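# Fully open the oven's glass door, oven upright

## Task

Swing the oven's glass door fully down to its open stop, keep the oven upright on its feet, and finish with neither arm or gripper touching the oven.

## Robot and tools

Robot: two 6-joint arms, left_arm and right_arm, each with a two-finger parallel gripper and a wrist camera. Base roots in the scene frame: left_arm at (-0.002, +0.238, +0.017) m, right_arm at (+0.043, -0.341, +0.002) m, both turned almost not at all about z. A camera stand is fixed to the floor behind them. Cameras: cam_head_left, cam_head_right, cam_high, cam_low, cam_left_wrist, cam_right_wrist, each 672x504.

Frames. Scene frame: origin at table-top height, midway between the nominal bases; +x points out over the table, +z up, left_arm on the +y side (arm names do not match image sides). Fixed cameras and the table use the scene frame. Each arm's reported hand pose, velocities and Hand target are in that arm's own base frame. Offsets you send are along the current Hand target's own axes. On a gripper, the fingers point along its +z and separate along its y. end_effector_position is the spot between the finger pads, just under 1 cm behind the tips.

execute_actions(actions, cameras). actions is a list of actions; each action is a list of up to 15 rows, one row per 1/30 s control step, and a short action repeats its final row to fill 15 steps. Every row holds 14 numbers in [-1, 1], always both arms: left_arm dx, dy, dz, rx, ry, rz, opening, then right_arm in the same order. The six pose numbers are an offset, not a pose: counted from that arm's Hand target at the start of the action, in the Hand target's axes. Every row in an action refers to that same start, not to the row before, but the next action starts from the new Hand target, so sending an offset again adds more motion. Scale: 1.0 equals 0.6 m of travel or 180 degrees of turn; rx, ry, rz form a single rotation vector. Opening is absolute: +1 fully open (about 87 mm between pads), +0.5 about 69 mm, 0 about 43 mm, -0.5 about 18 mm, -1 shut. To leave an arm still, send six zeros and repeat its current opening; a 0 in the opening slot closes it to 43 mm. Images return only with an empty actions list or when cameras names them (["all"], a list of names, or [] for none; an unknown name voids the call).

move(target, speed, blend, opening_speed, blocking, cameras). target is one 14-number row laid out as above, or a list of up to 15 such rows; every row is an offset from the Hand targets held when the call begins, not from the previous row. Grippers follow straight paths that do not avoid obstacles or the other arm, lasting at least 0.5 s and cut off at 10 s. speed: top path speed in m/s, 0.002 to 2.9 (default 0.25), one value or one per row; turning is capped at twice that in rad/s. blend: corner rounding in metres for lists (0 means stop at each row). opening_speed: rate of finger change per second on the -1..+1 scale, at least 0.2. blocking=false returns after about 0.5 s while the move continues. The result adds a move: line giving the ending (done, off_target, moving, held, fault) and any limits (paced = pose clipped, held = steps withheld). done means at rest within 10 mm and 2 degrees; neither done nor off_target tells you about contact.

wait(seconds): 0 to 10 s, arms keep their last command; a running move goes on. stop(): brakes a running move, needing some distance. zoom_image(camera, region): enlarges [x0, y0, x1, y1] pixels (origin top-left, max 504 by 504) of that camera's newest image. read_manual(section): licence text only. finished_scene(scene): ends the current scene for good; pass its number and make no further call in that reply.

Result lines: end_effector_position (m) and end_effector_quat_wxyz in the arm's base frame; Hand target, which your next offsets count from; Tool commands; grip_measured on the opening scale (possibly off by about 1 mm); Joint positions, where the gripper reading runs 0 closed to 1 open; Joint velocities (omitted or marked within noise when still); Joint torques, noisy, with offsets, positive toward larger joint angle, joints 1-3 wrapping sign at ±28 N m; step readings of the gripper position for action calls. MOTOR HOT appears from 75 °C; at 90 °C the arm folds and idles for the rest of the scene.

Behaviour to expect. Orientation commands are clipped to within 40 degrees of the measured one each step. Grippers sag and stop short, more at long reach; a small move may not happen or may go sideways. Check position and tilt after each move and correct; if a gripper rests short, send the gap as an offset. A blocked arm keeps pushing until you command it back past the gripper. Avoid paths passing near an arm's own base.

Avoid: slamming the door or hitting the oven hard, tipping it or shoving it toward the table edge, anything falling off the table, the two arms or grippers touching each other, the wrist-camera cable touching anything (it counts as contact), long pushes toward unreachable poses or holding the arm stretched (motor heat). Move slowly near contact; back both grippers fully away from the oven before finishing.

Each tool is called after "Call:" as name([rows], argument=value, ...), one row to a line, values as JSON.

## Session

Call:
execute_actions(actions=[])

Call:
zoom_image(camera="cam_head_right", region=[240, 80, 490, 300])

Scene clock: 0.00 s.
left_arm: end_effector_position=(+0.2380, -0.0182, +0.1184) grip_measured=+0.979 end_effector_quat_wxyz=(+0.587, -0.054, +0.794, -0.151) | right_arm: end_effector_position=(+0.3016, +0.1846, +0.2426) grip_measured=+1.000 end_effector_quat_wxyz=(+0.542, -0.135, +0.795, +0.237)
Joint positions: left_arm=[0.275 0.292 0.193 -0.198 0.441 -0.19 0.989] | right_arm=[0.475 1 0.842 -0.149 -0.099 0.212 1]
Joint velocities: within noise
Joint torques (N m): no reading
Heat: left arm: 30 °C; right arm: 26 °C.
Hand target: left_arm +0.2386, -0.0199, +0.1231; +0.588, -0.048, +0.792, -0.153 | right_arm +0.3013, +0.1875, +0.2559; +0.555, -0.140, +0.784, +0.243
Tool commands: left_gripper/opening=+1.0 right_gripper/opening=+1.0

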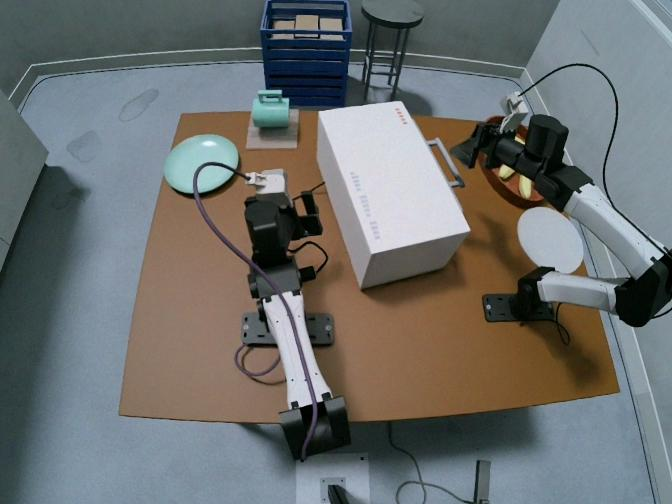

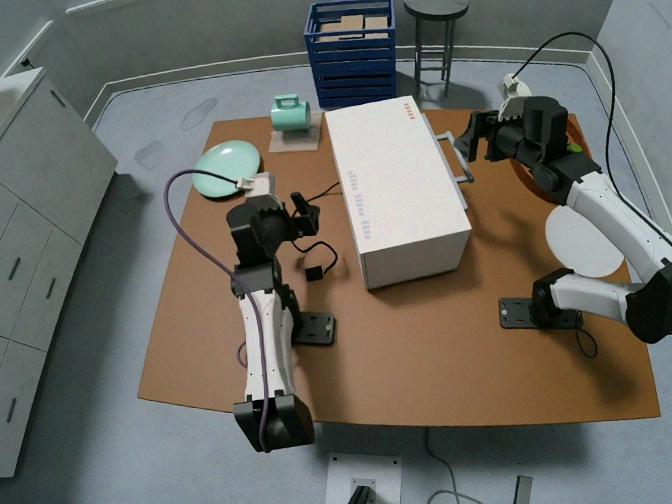

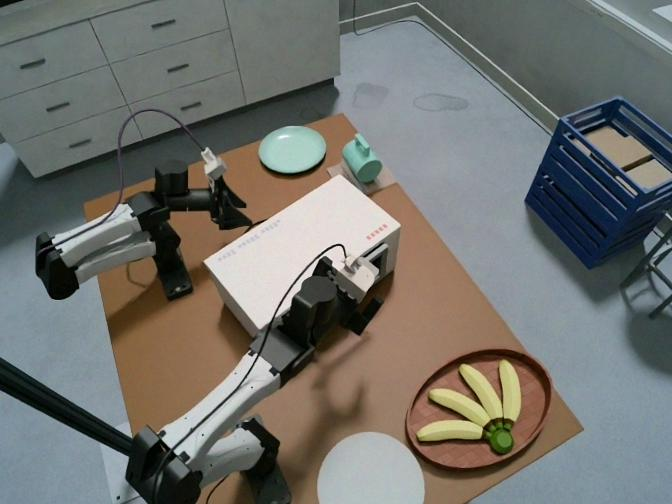

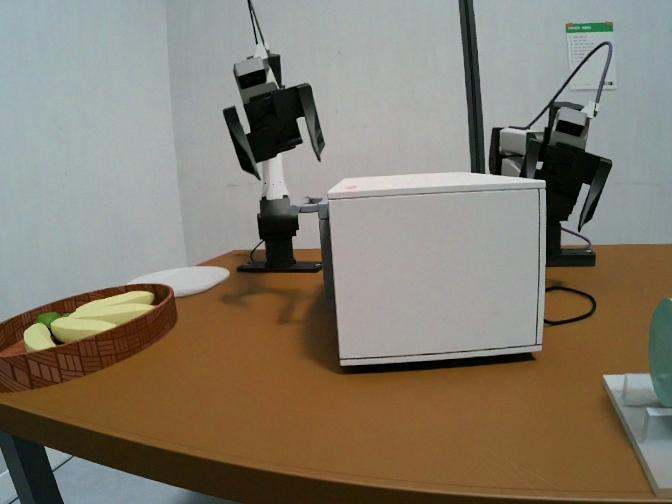

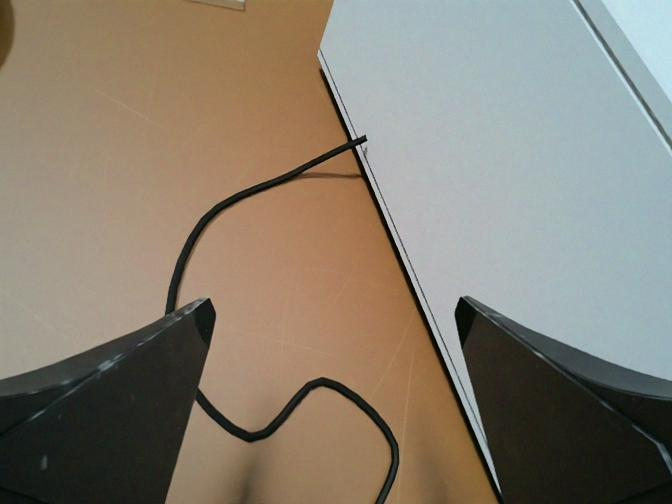

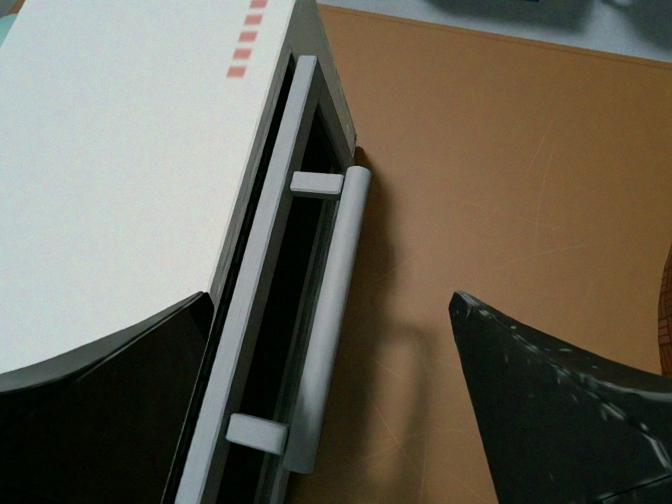

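Scaled by 2.016 from the camera's 672x504 image, which has a finer 960x720 frame.

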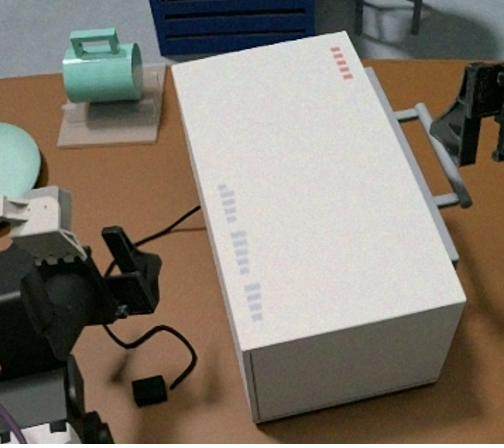

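Call:
move(target=[0,0,0,0,0,0,1,0.0362,0.0208,0.0403,0.1024,0.2625,-0.0101,-0.35], cameras=["cam_right_wrist","cam_head_left"])

Scene clock: 9.20 s.
left_arm: end_effector_position=(+0.2380, -0.0182, +0.1184) grip_measured=+0.979 end_effector_quat_wxyz=(+0.587, -0.054, +0.794, -0.151) | right_arm: end_effector_position=(+0.3083, +0.2160, +0.2250) grip_measured=-0.350 end_effector_quat_wxyz=(+0.213, -0.158, +0.963, +0.043)
Joint positions: left_arm=[0.275 0.292 0.193 -0.198 0.441 -0.19 0.989] | right_arm=[0.633 1.79 1.948 -1.304 0.114 0.284 0.325]
Joint torques (N m): left_arm=[-0.23 1.91 10.15 1.86 0.25 -0.04] | right_arm=[0.16 -5.78 8.24 0.75 0.36 0.09]
Heat: left arm: 32 °C; right arm: 27 °C.
Hand target: left_arm +0.2386, -0.0199, +0.1231; +0.588, -0.048, +0.792, -0.153 | right_arm +0.3071, +0.2121, +0.2319; +0.214, -0.149, +0.965, +0.033
Off the commanded pose: left_arm 0.005 m, 1 deg | right_arm 0.008 m, 2 deg.
move: done
Images, in order (width x height): cam_head_left 672x504, cam_right_wrist 672x504.

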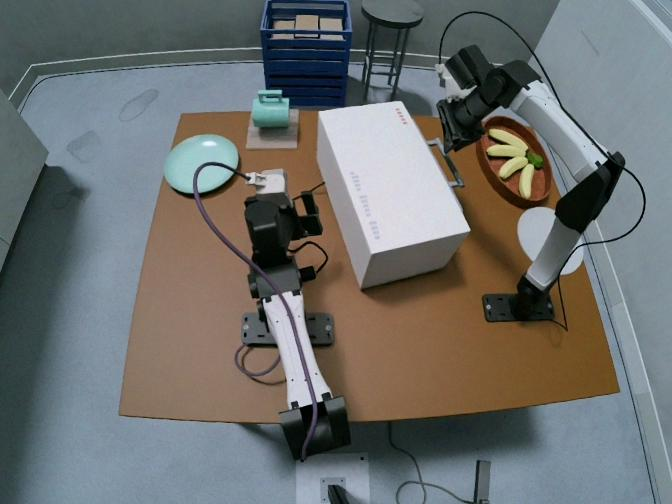

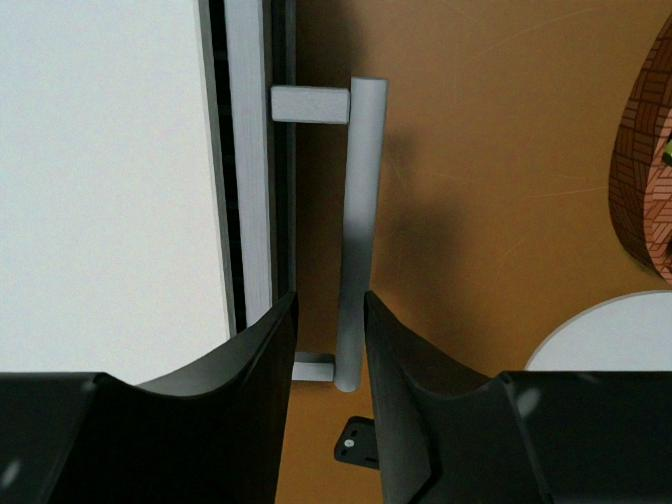

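Call:
move([
  [0,0,0,0,0,0,1,0.0212,-0.0217,0.0453,0,0,0,-0.35],
  [0,0,0,0,0,0,1,0.05,-0.0217,0.1072,0,0,0,-0.35],
], speed=0.15, blend=[0.008,0], cameras=["cam_right_wrist"])

Scene clock: 15.17 s.
left_arm: end_effector_position=(+0.2380, -0.0182, +0.1184) grip_measured=+0.979 end_effector_quat_wxyz=(+0.587, -0.054, +0.794, -0.151) | right_arm: end_effector_position=(+0.3020, +0.1969, +0.1471) grip_measured=-0.350 end_effector_quat_wxyz=(+0.175, -0.146, +0.973, +0.021)
Joint positions: left_arm=[0.275 0.292 0.193 -0.198 0.441 -0.19 0.989] | right_arm=[0.601 1.739 1.587 -1.082 0.114 0.283 0.325]
Joint torques (N m): left_arm=[-0.23 1.88 10.17 1.87 0.25 -0.04] | right_arm=[-1.14 -9.39 4.75 1.59 0.23 -0.11]
Heat: left arm: 33 °C; right arm: 28 °C.
Hand target: left_arm +0.2386, -0.0199, +0.1231; +0.588, -0.048, +0.792, -0.153 | right_arm +0.3110, +0.1997, +0.1609; +0.214, -0.149, +0.965, +0.033
Off the commanded pose: left_arm 0.005 m, 1 deg | right_arm 0.017 m, 5 deg.
move: off_target (right_arm)
Images, in order (width x height): cam_right_wrist 672x504.

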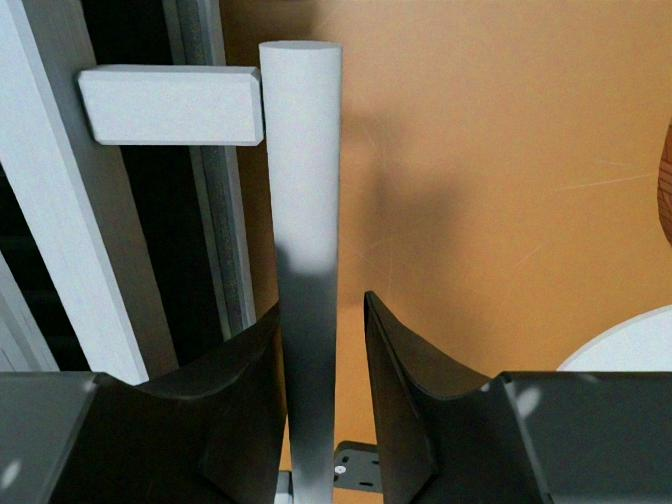

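Call:
move([
  [0,0,0,0,0,0,1,0,0.01,0,0,0,0,-0.5],
  [0,0,0,0,0,0,1,0.0208,-0.0683,0.0445,-0.1006,0,0.047,-0.5],
  [0,0,0,0,0,0,1,0.05,-0.111,0.1072,-0.181,0,0.0846,-0.5],
], speed=0.12, blend=[0.003,0.02,0], cameras=["cam_right_wrist","cam_head_right","cam_high"])

Scene clock: 27.00 s.
left_arm: end_effector_position=(+0.2380, -0.0182, +0.1184) grip_measured=+0.979 end_effector_quat_wxyz=(+0.587, -0.054, +0.794, -0.151) | right_arm: end_effector_position=(+0.3217, +0.1272, +0.0844) grip_measured=-0.500 end_effector_quat_wxyz=(+0.135, -0.062, +0.941, +0.304)
Joint positions: left_arm=[0.275 0.292 0.193 -0.198 0.441 -0.19 0.989] | right_arm=[0.078 1.719 1.193 -0.721 -0.607 0.048 0.25]
Joint torques (N m): left_arm=[-0.23 1.89 10.15 1.86 0.25 -0.04] | right_arm=[-0.84 -5.55 4.79 1.62 -0.63 -0.09]
Heat: left arm: 34 °C; right arm: 28 °C.
Hand target: left_arm +0.2386, -0.0199, +0.1231; +0.588, -0.048, +0.792, -0.153 | right_arm +0.3310, +0.1363, +0.0899; +0.157, -0.075, +0.928, +0.330
Off the commanded pose: left_arm 0.005 m, 1 deg | right_arm 0.014 m, 4 deg.
move: off_target (right_arm); blend cut to 0 m at target 1
Images, in order (width x height): cam_head_right 672x504, cam_high 672x504, cam_right_wrist 672x504.

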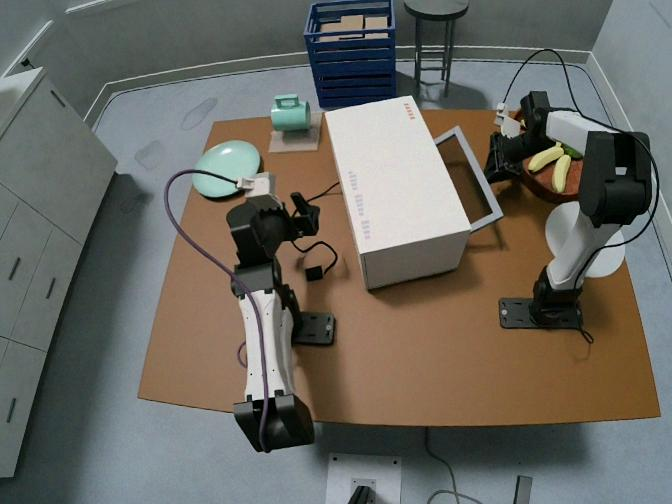

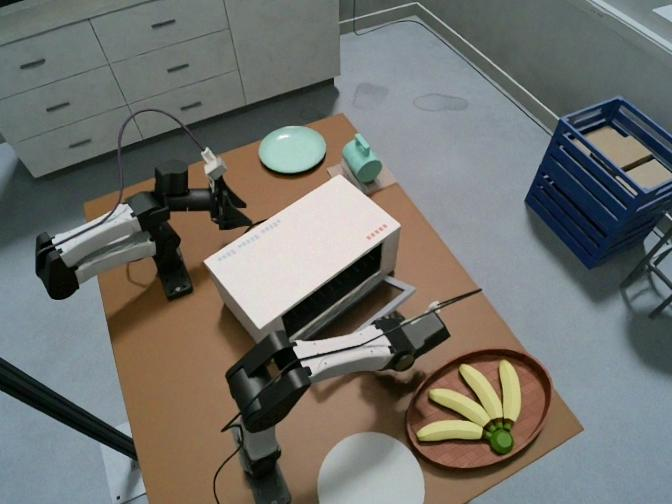

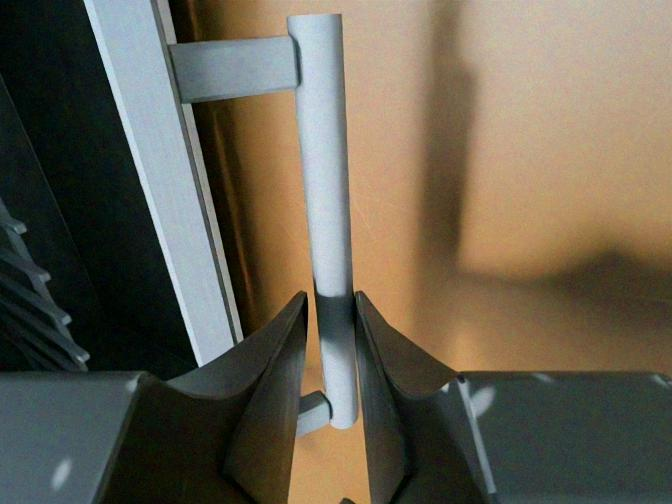

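Call:
move([
  [0,0,0,0,0,0,1,0,0,0.02,0,0,0,-0.5],
  [0,0,0,0,0,0,1,0.029,-0.0635,0.063,-0.027,0,0.0127,-0.5],
], speed=0.12, blend=[0.006,0], cameras=["cam_right_wrist","cam_head_right","cam_high"])

Scene clock: 30.47 s.
left_arm: end_effector_position=(+0.2380, -0.0182, +0.1184) grip_measured=+0.979 end_effector_quat_wxyz=(+0.587, -0.054, +0.794, -0.151) | right_arm: end_effector_position=(+0.3226, +0.1276, +0.0343) grip_measured=-0.500 end_effector_quat_wxyz=(+0.122, -0.050, +0.921, +0.367)
Joint positions: left_arm=[0.275 0.292 0.193 -0.198 0.441 -0.19 0.989] | right_arm=[0.021 1.847 1.073 -0.516 -0.753 0.024 0.25]
Joint torques (N m): left_arm=[-0.24 1.89 10.15 1.87 0.25 -0.04] | right_arm=[-0.76 -5.68 4.19 1.63 -0.29 -0.11]
Heat: left arm: 35 °C; right arm: 28 °C.
Hand target: left_arm +0.2386, -0.0199, +0.1231; +0.588, -0.048, +0.792, -0.153 | right_arm +0.3331, +0.1302, +0.0338; +0.148, -0.063, +0.914, +0.372
Off the commanded pose: left_arm 0.005 m, 1 deg | right_arm 0.011 m, 3 deg.
move: off_target (right_arm)
Images, in order (width x height): cam_head_right 672x504, cam_high 672x504, cam_right_wrist 672x504.

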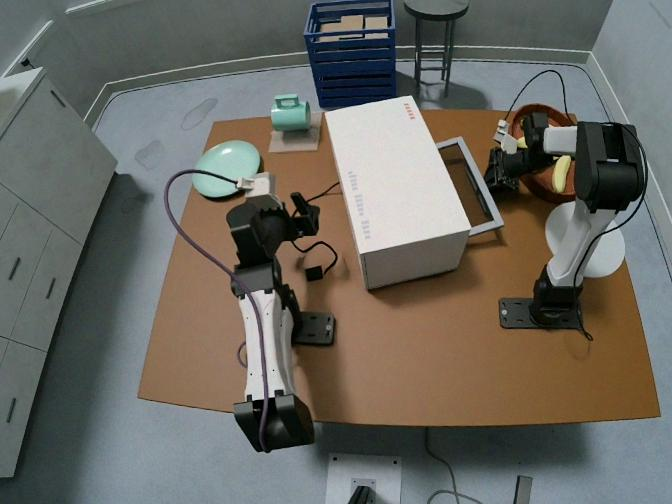

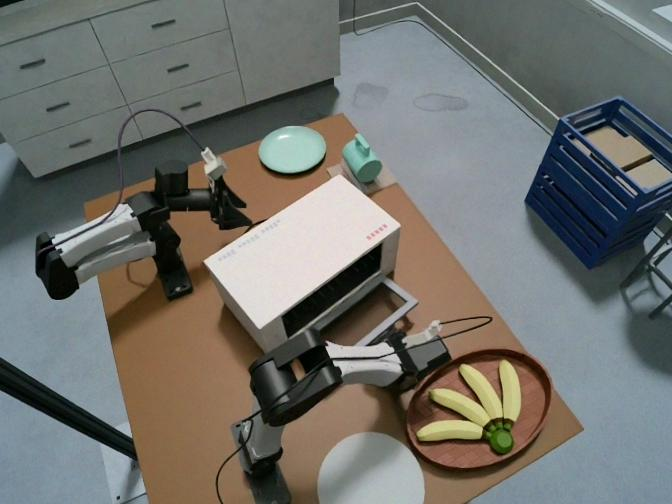

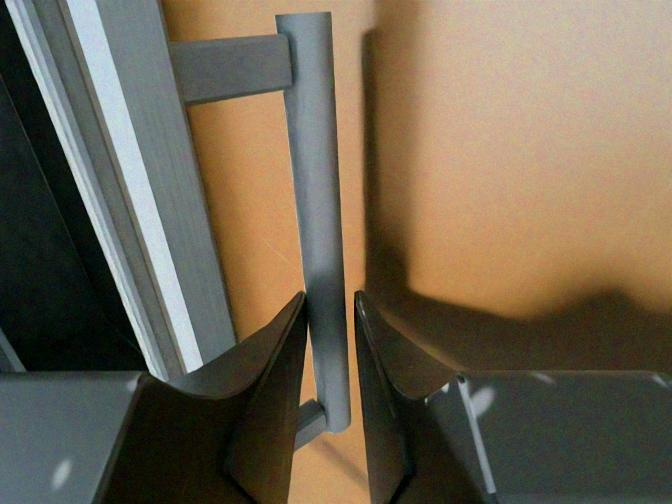

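Call:
move([
  [0,0,0,0,0,0,1,0.0106,-0.022,0.0226,0,0,0,-0.5],
  [0,0,0,0,0,0,1,0.0106,-0.022,-0.11,0,0,0,-0.5],
], speed=0.1, cameras=["cam_right_wrist","cam_head_right","cam_high"])

Call:
zoom_image(camera="cam_high", region=[240, 240, 480, 420])

Scene clock: 36.30 s.
left_arm: end_effector_position=(+0.2380, -0.0182, +0.1184) grip_measured=+0.979 end_effector_quat_wxyz=(+0.587, -0.054, +0.794, -0.151) | right_arm: end_effector_position=(+0.3086, +0.0763, +0.0505) grip_measured=-0.500 end_effector_quat_wxyz=(+0.128, -0.048, +0.917, +0.376)
Joint positions: left_arm=[0.275 0.292 0.193 -0.198 0.441 -0.19 0.989] | right_arm=[-0.149 1.811 1.1 -0.726 -0.808 -0.197 0.25]
Joint torques (N m): left_arm=[-0.23 1.91 10.17 1.86 0.25 -0.05] | right_arm=[-1.03 -8.61 7.61 0.21 -0.24 -0.15]
Heat: left arm: 35 °C; right arm: 29 °C.
Hand target: left_arm +0.2386, -0.0199, +0.1231; +0.588, -0.048, +0.792, -0.153 | right_arm +0.3154, +0.0747, +0.0680; +0.148, -0.063, +0.914, +0.372
Off the commanded pose: left_arm 0.005 m, 1 deg | right_arm 0.019 m, 3 deg.
move: off_target (right_arm)
Images, in order (width x height): cam_head_right 672x504, cam_high 672x504, cam_right_wrist 672x504.

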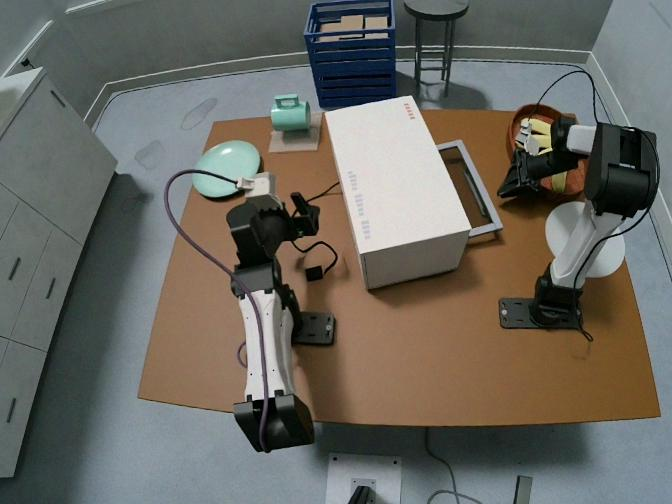

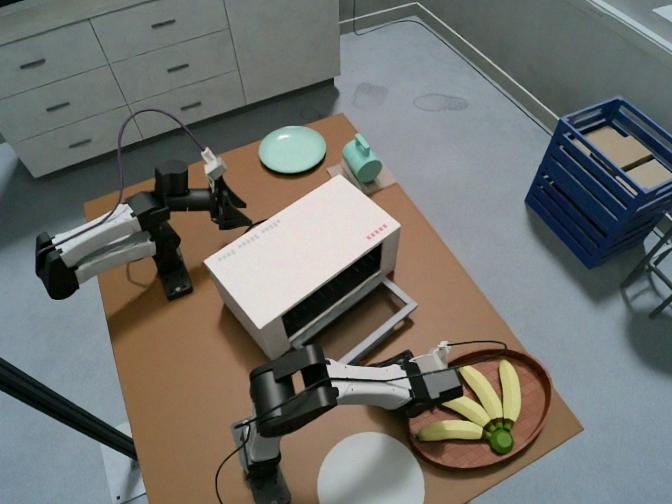

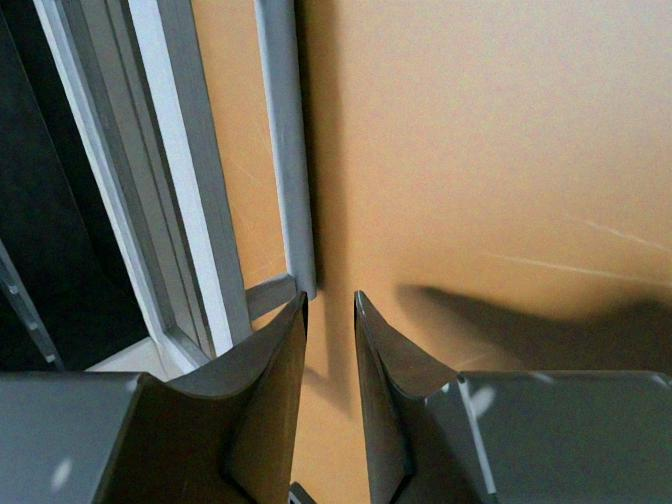

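Scaled by 2.100 from the camera's 672x504 image, which has a finer 960x720 frame.

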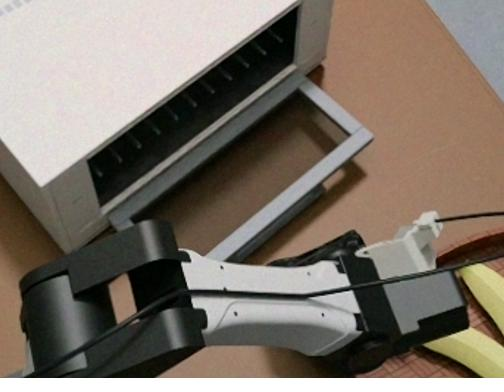

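Call:
move([
  [0,0,0,0,0,0,1,-0.0162,0.0243,-0.084,0,0,0,-0.5],
  [0,0,0,0,0,0,1,-0.0683,0.102,-0.0257,0,0,0,-1],
  [0,0,0,0,0,0,1,-0.0265,0.015,0.0638,0,0,0,-1],
], speed=[0.2,0.2,0.1], blend=[0.01,0.003,0], cameras=["cam_right_wrist","cam_head_right","cam_high"])

Call:
zoom_image(camera="cam_high", region=[240, 240, 480, 420])

Scene clock: 44.90 s.
left_arm: end_effector_position=(+0.2380, -0.0182, +0.1184) grip_measured=+0.979 end_effector_quat_wxyz=(+0.587, -0.054, +0.794, -0.151) | right_arm: end_effector_position=(+0.3289, +0.1092, +0.0571) grip_measured=-0.970 end_effector_quat_wxyz=(+0.131, -0.057, +0.913, +0.381)
Joint positions: left_arm=[0.275 0.292 0.193 -0.198 0.441 -0.19 0.989] | right_arm=[-0.046 1.839 1.153 -0.649 -0.804 -0.071 0.015]
Joint torques (N m): left_arm=[-0.23 1.91 10.17 1.87 0.25 -0.05] | right_arm=[-0.73 -6.04 4.23 1.32 -0.03 0.03]
Heat: left arm: 36 °C; right arm: 30 °C.
Hand target: left_arm +0.2386, -0.0199, +0.1231; +0.588, -0.048, +0.792, -0.153 | right_arm +0.3369, +0.1079, +0.0529; +0.148, -0.063, +0.914, +0.372
Off the commanded pose: left_arm 0.005 m, 1 deg | right_arm 0.009 m, 2 deg.
move: done; blend cut to 0 m at target 2; target 2's new opening was sent with right_arm's hand 0.017 m and 3 deg from that target
Images, in order (width x height): cam_head_right 672x504, cam_high 672x504, cam_right_wrist 672x504.

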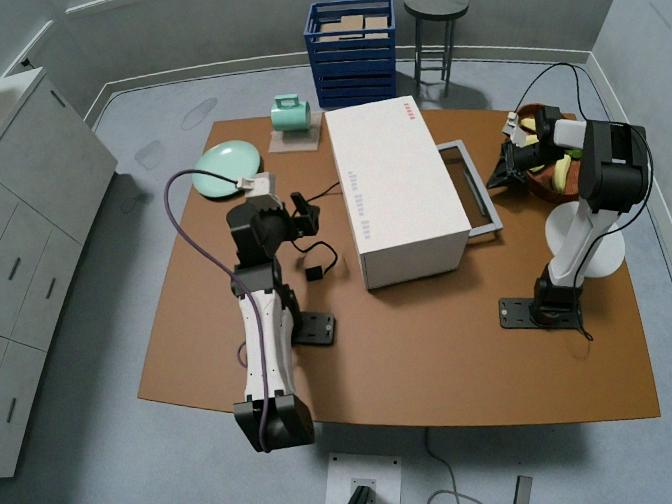

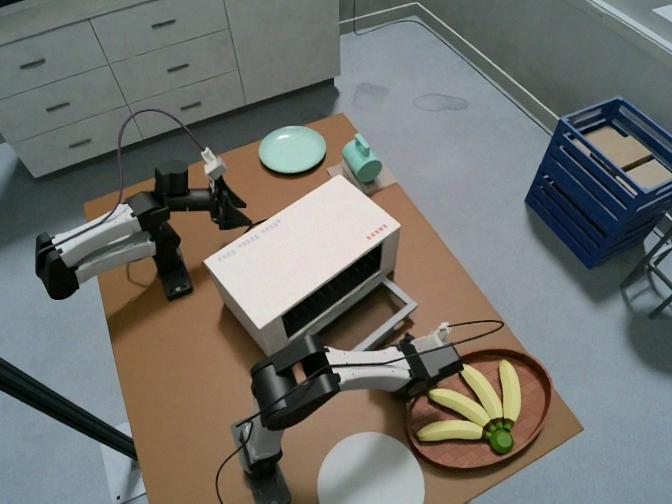

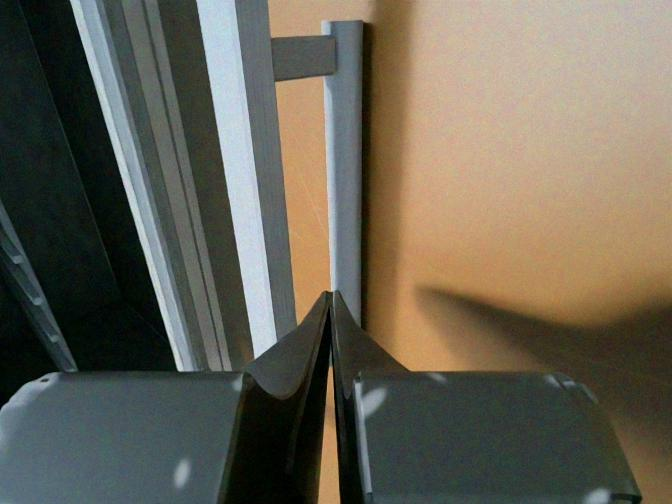

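Scaled by 2.100 from the camera's 672x504 image, which has a finer 960x720 frame.

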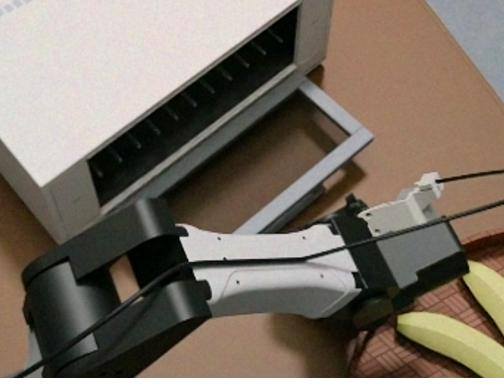

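Call:
move([
  [0,0,0,0,0,0,1,-0.029,0.0606,-0.0622,0,0,0,-1],
  [0,0,0,0,0,0,1,-0.0068,0.11,-0.0123,0,0,0,-1],
  [0,0,0,0,0,0,1,0.0355,0.0218,0.0783,0,0,0,-1],
], speed=[0.2,0.2,0.1], blend=[0.01,0.01,0], cameras=["cam_right_wrist","cam_head_right","cam_high"])

Call:
zoom_image(camera="cam_high", region=[240, 240, 480, 420])

Scene clock: 49.30 s.
left_arm: end_effector_position=(+0.2380, -0.0182, +0.1184) grip_measured=+0.979 end_effector_quat_wxyz=(+0.587, -0.054, +0.794, -0.151) | right_arm: end_effector_position=(+0.3099, +0.1594, +0.0695) grip_measured=-0.970 end_effector_quat_wxyz=(+0.126, -0.056, +0.887, +0.442)
Joint positions: left_arm=[0.275 0.292 0.193 -0.198 0.441 -0.19 0.989] | right_arm=[0.059 1.77 1.03 -0.466 -0.903 0.113 0.015]
Joint torques (N m): left_arm=[-0.24 1.91 10.17 1.86 0.25 -0.05] | right_arm=[0.4 -1.59 1.95 2 1.12 -0.34]
Heat: left arm: 37 °C; right arm: 29 °C.
Hand target: left_arm +0.2386, -0.0199, +0.1231; +0.588, -0.048, +0.792, -0.153 | right_arm +0.3242, +0.1500, +0.0229; +0.148, -0.063, +0.914, +0.372
Off the commanded pose: left_arm 0.005 m, 1 deg | right_arm 0.050 m, 9 deg.
move: off_target (right_arm)
Images, in order (width x height): cam_head_right 672x504, cam_high 672x504, cam_right_wrist 672x504.

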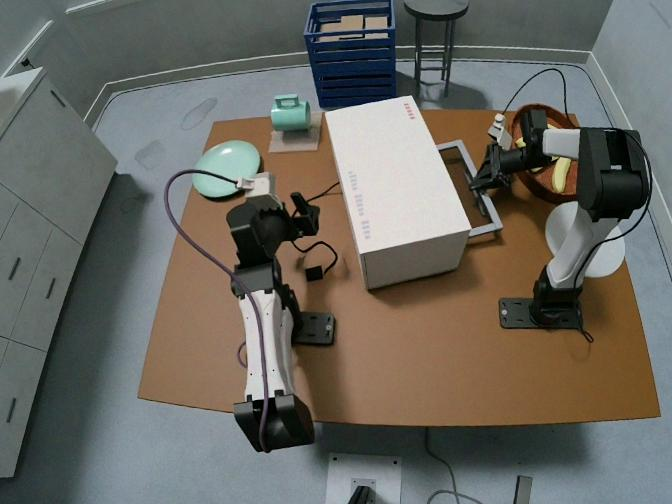

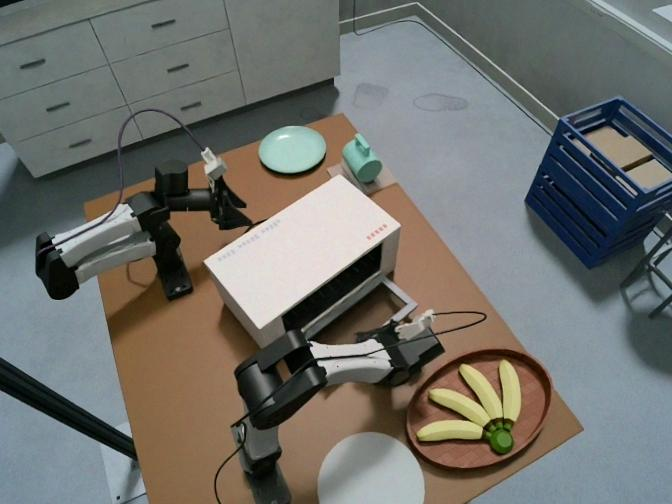

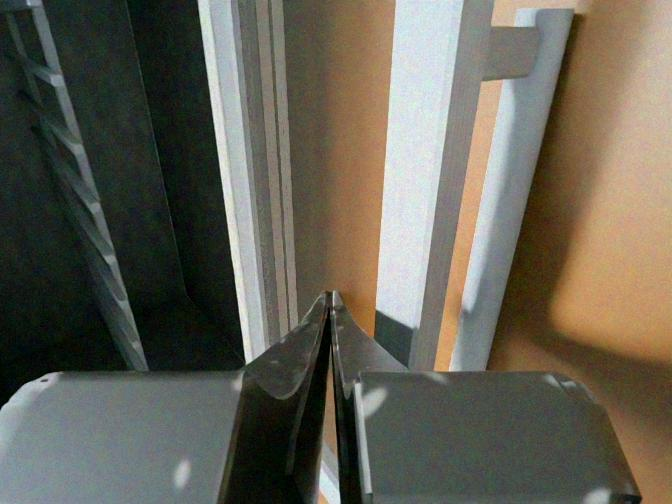

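Scaled by 2.100 from the camera's 672x504 image, which has a finer 960x720 frame.

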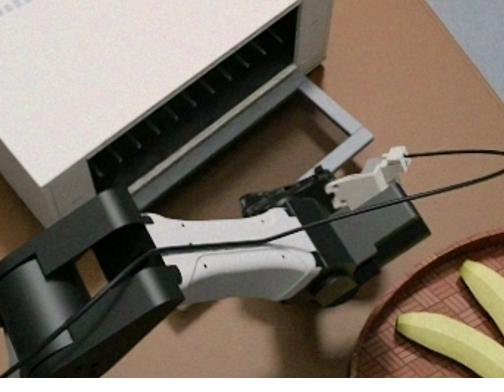

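Call:
move(target=[0,0,0,0,0,0,1,-0.0634,0.132,-0.136,0,0,0,-1], speed=0.2, cameras=["cam_right_wrist"])

Scene clock: 53.47 s.
left_arm: end_effector_position=(+0.2380, -0.0182, +0.1184) grip_measured=+0.979 end_effector_quat_wxyz=(+0.587, -0.054, +0.794, -0.151) | right_arm: end_effector_position=(+0.3234, +0.1497, +0.1296) grip_measured=-0.970 end_effector_quat_wxyz=(+0.137, -0.053, +0.913, +0.380)
Joint positions: left_arm=[0.275 0.292 0.193 -0.198 0.441 -0.19 0.989] | right_arm=[0.076 1.693 1.267 -0.77 -0.762 0.113 0.015]
Joint torques (N m): left_arm=[-0.24 1.89 10.17 1.87 0.26 -0.05] | right_arm=[0.12 -7.47 8.36 0.64 -0.02 -0.11]
Heat: left arm: 37 °C; right arm: 29 °C.
Hand target: left_arm +0.2386, -0.0199, +0.1231; +0.588, -0.048, +0.792, -0.153 | right_arm +0.3243, +0.1499, +0.1428; +0.148, -0.063, +0.914, +0.372
Off the commanded pose: left_arm 0.005 m, 1 deg | right_arm 0.013 m, 2 deg.
move: off_target (right_arm)
Images, in order (width x height): cam_right_wrist 672x504.

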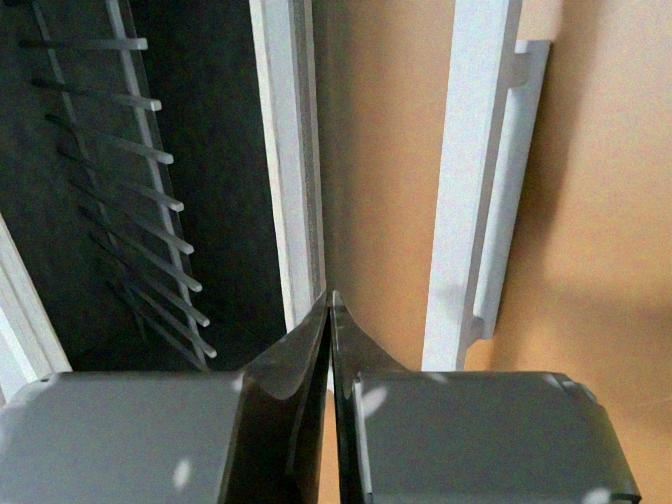

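Call:
finished_scene(scene=3)

The scene is finished: the task was done.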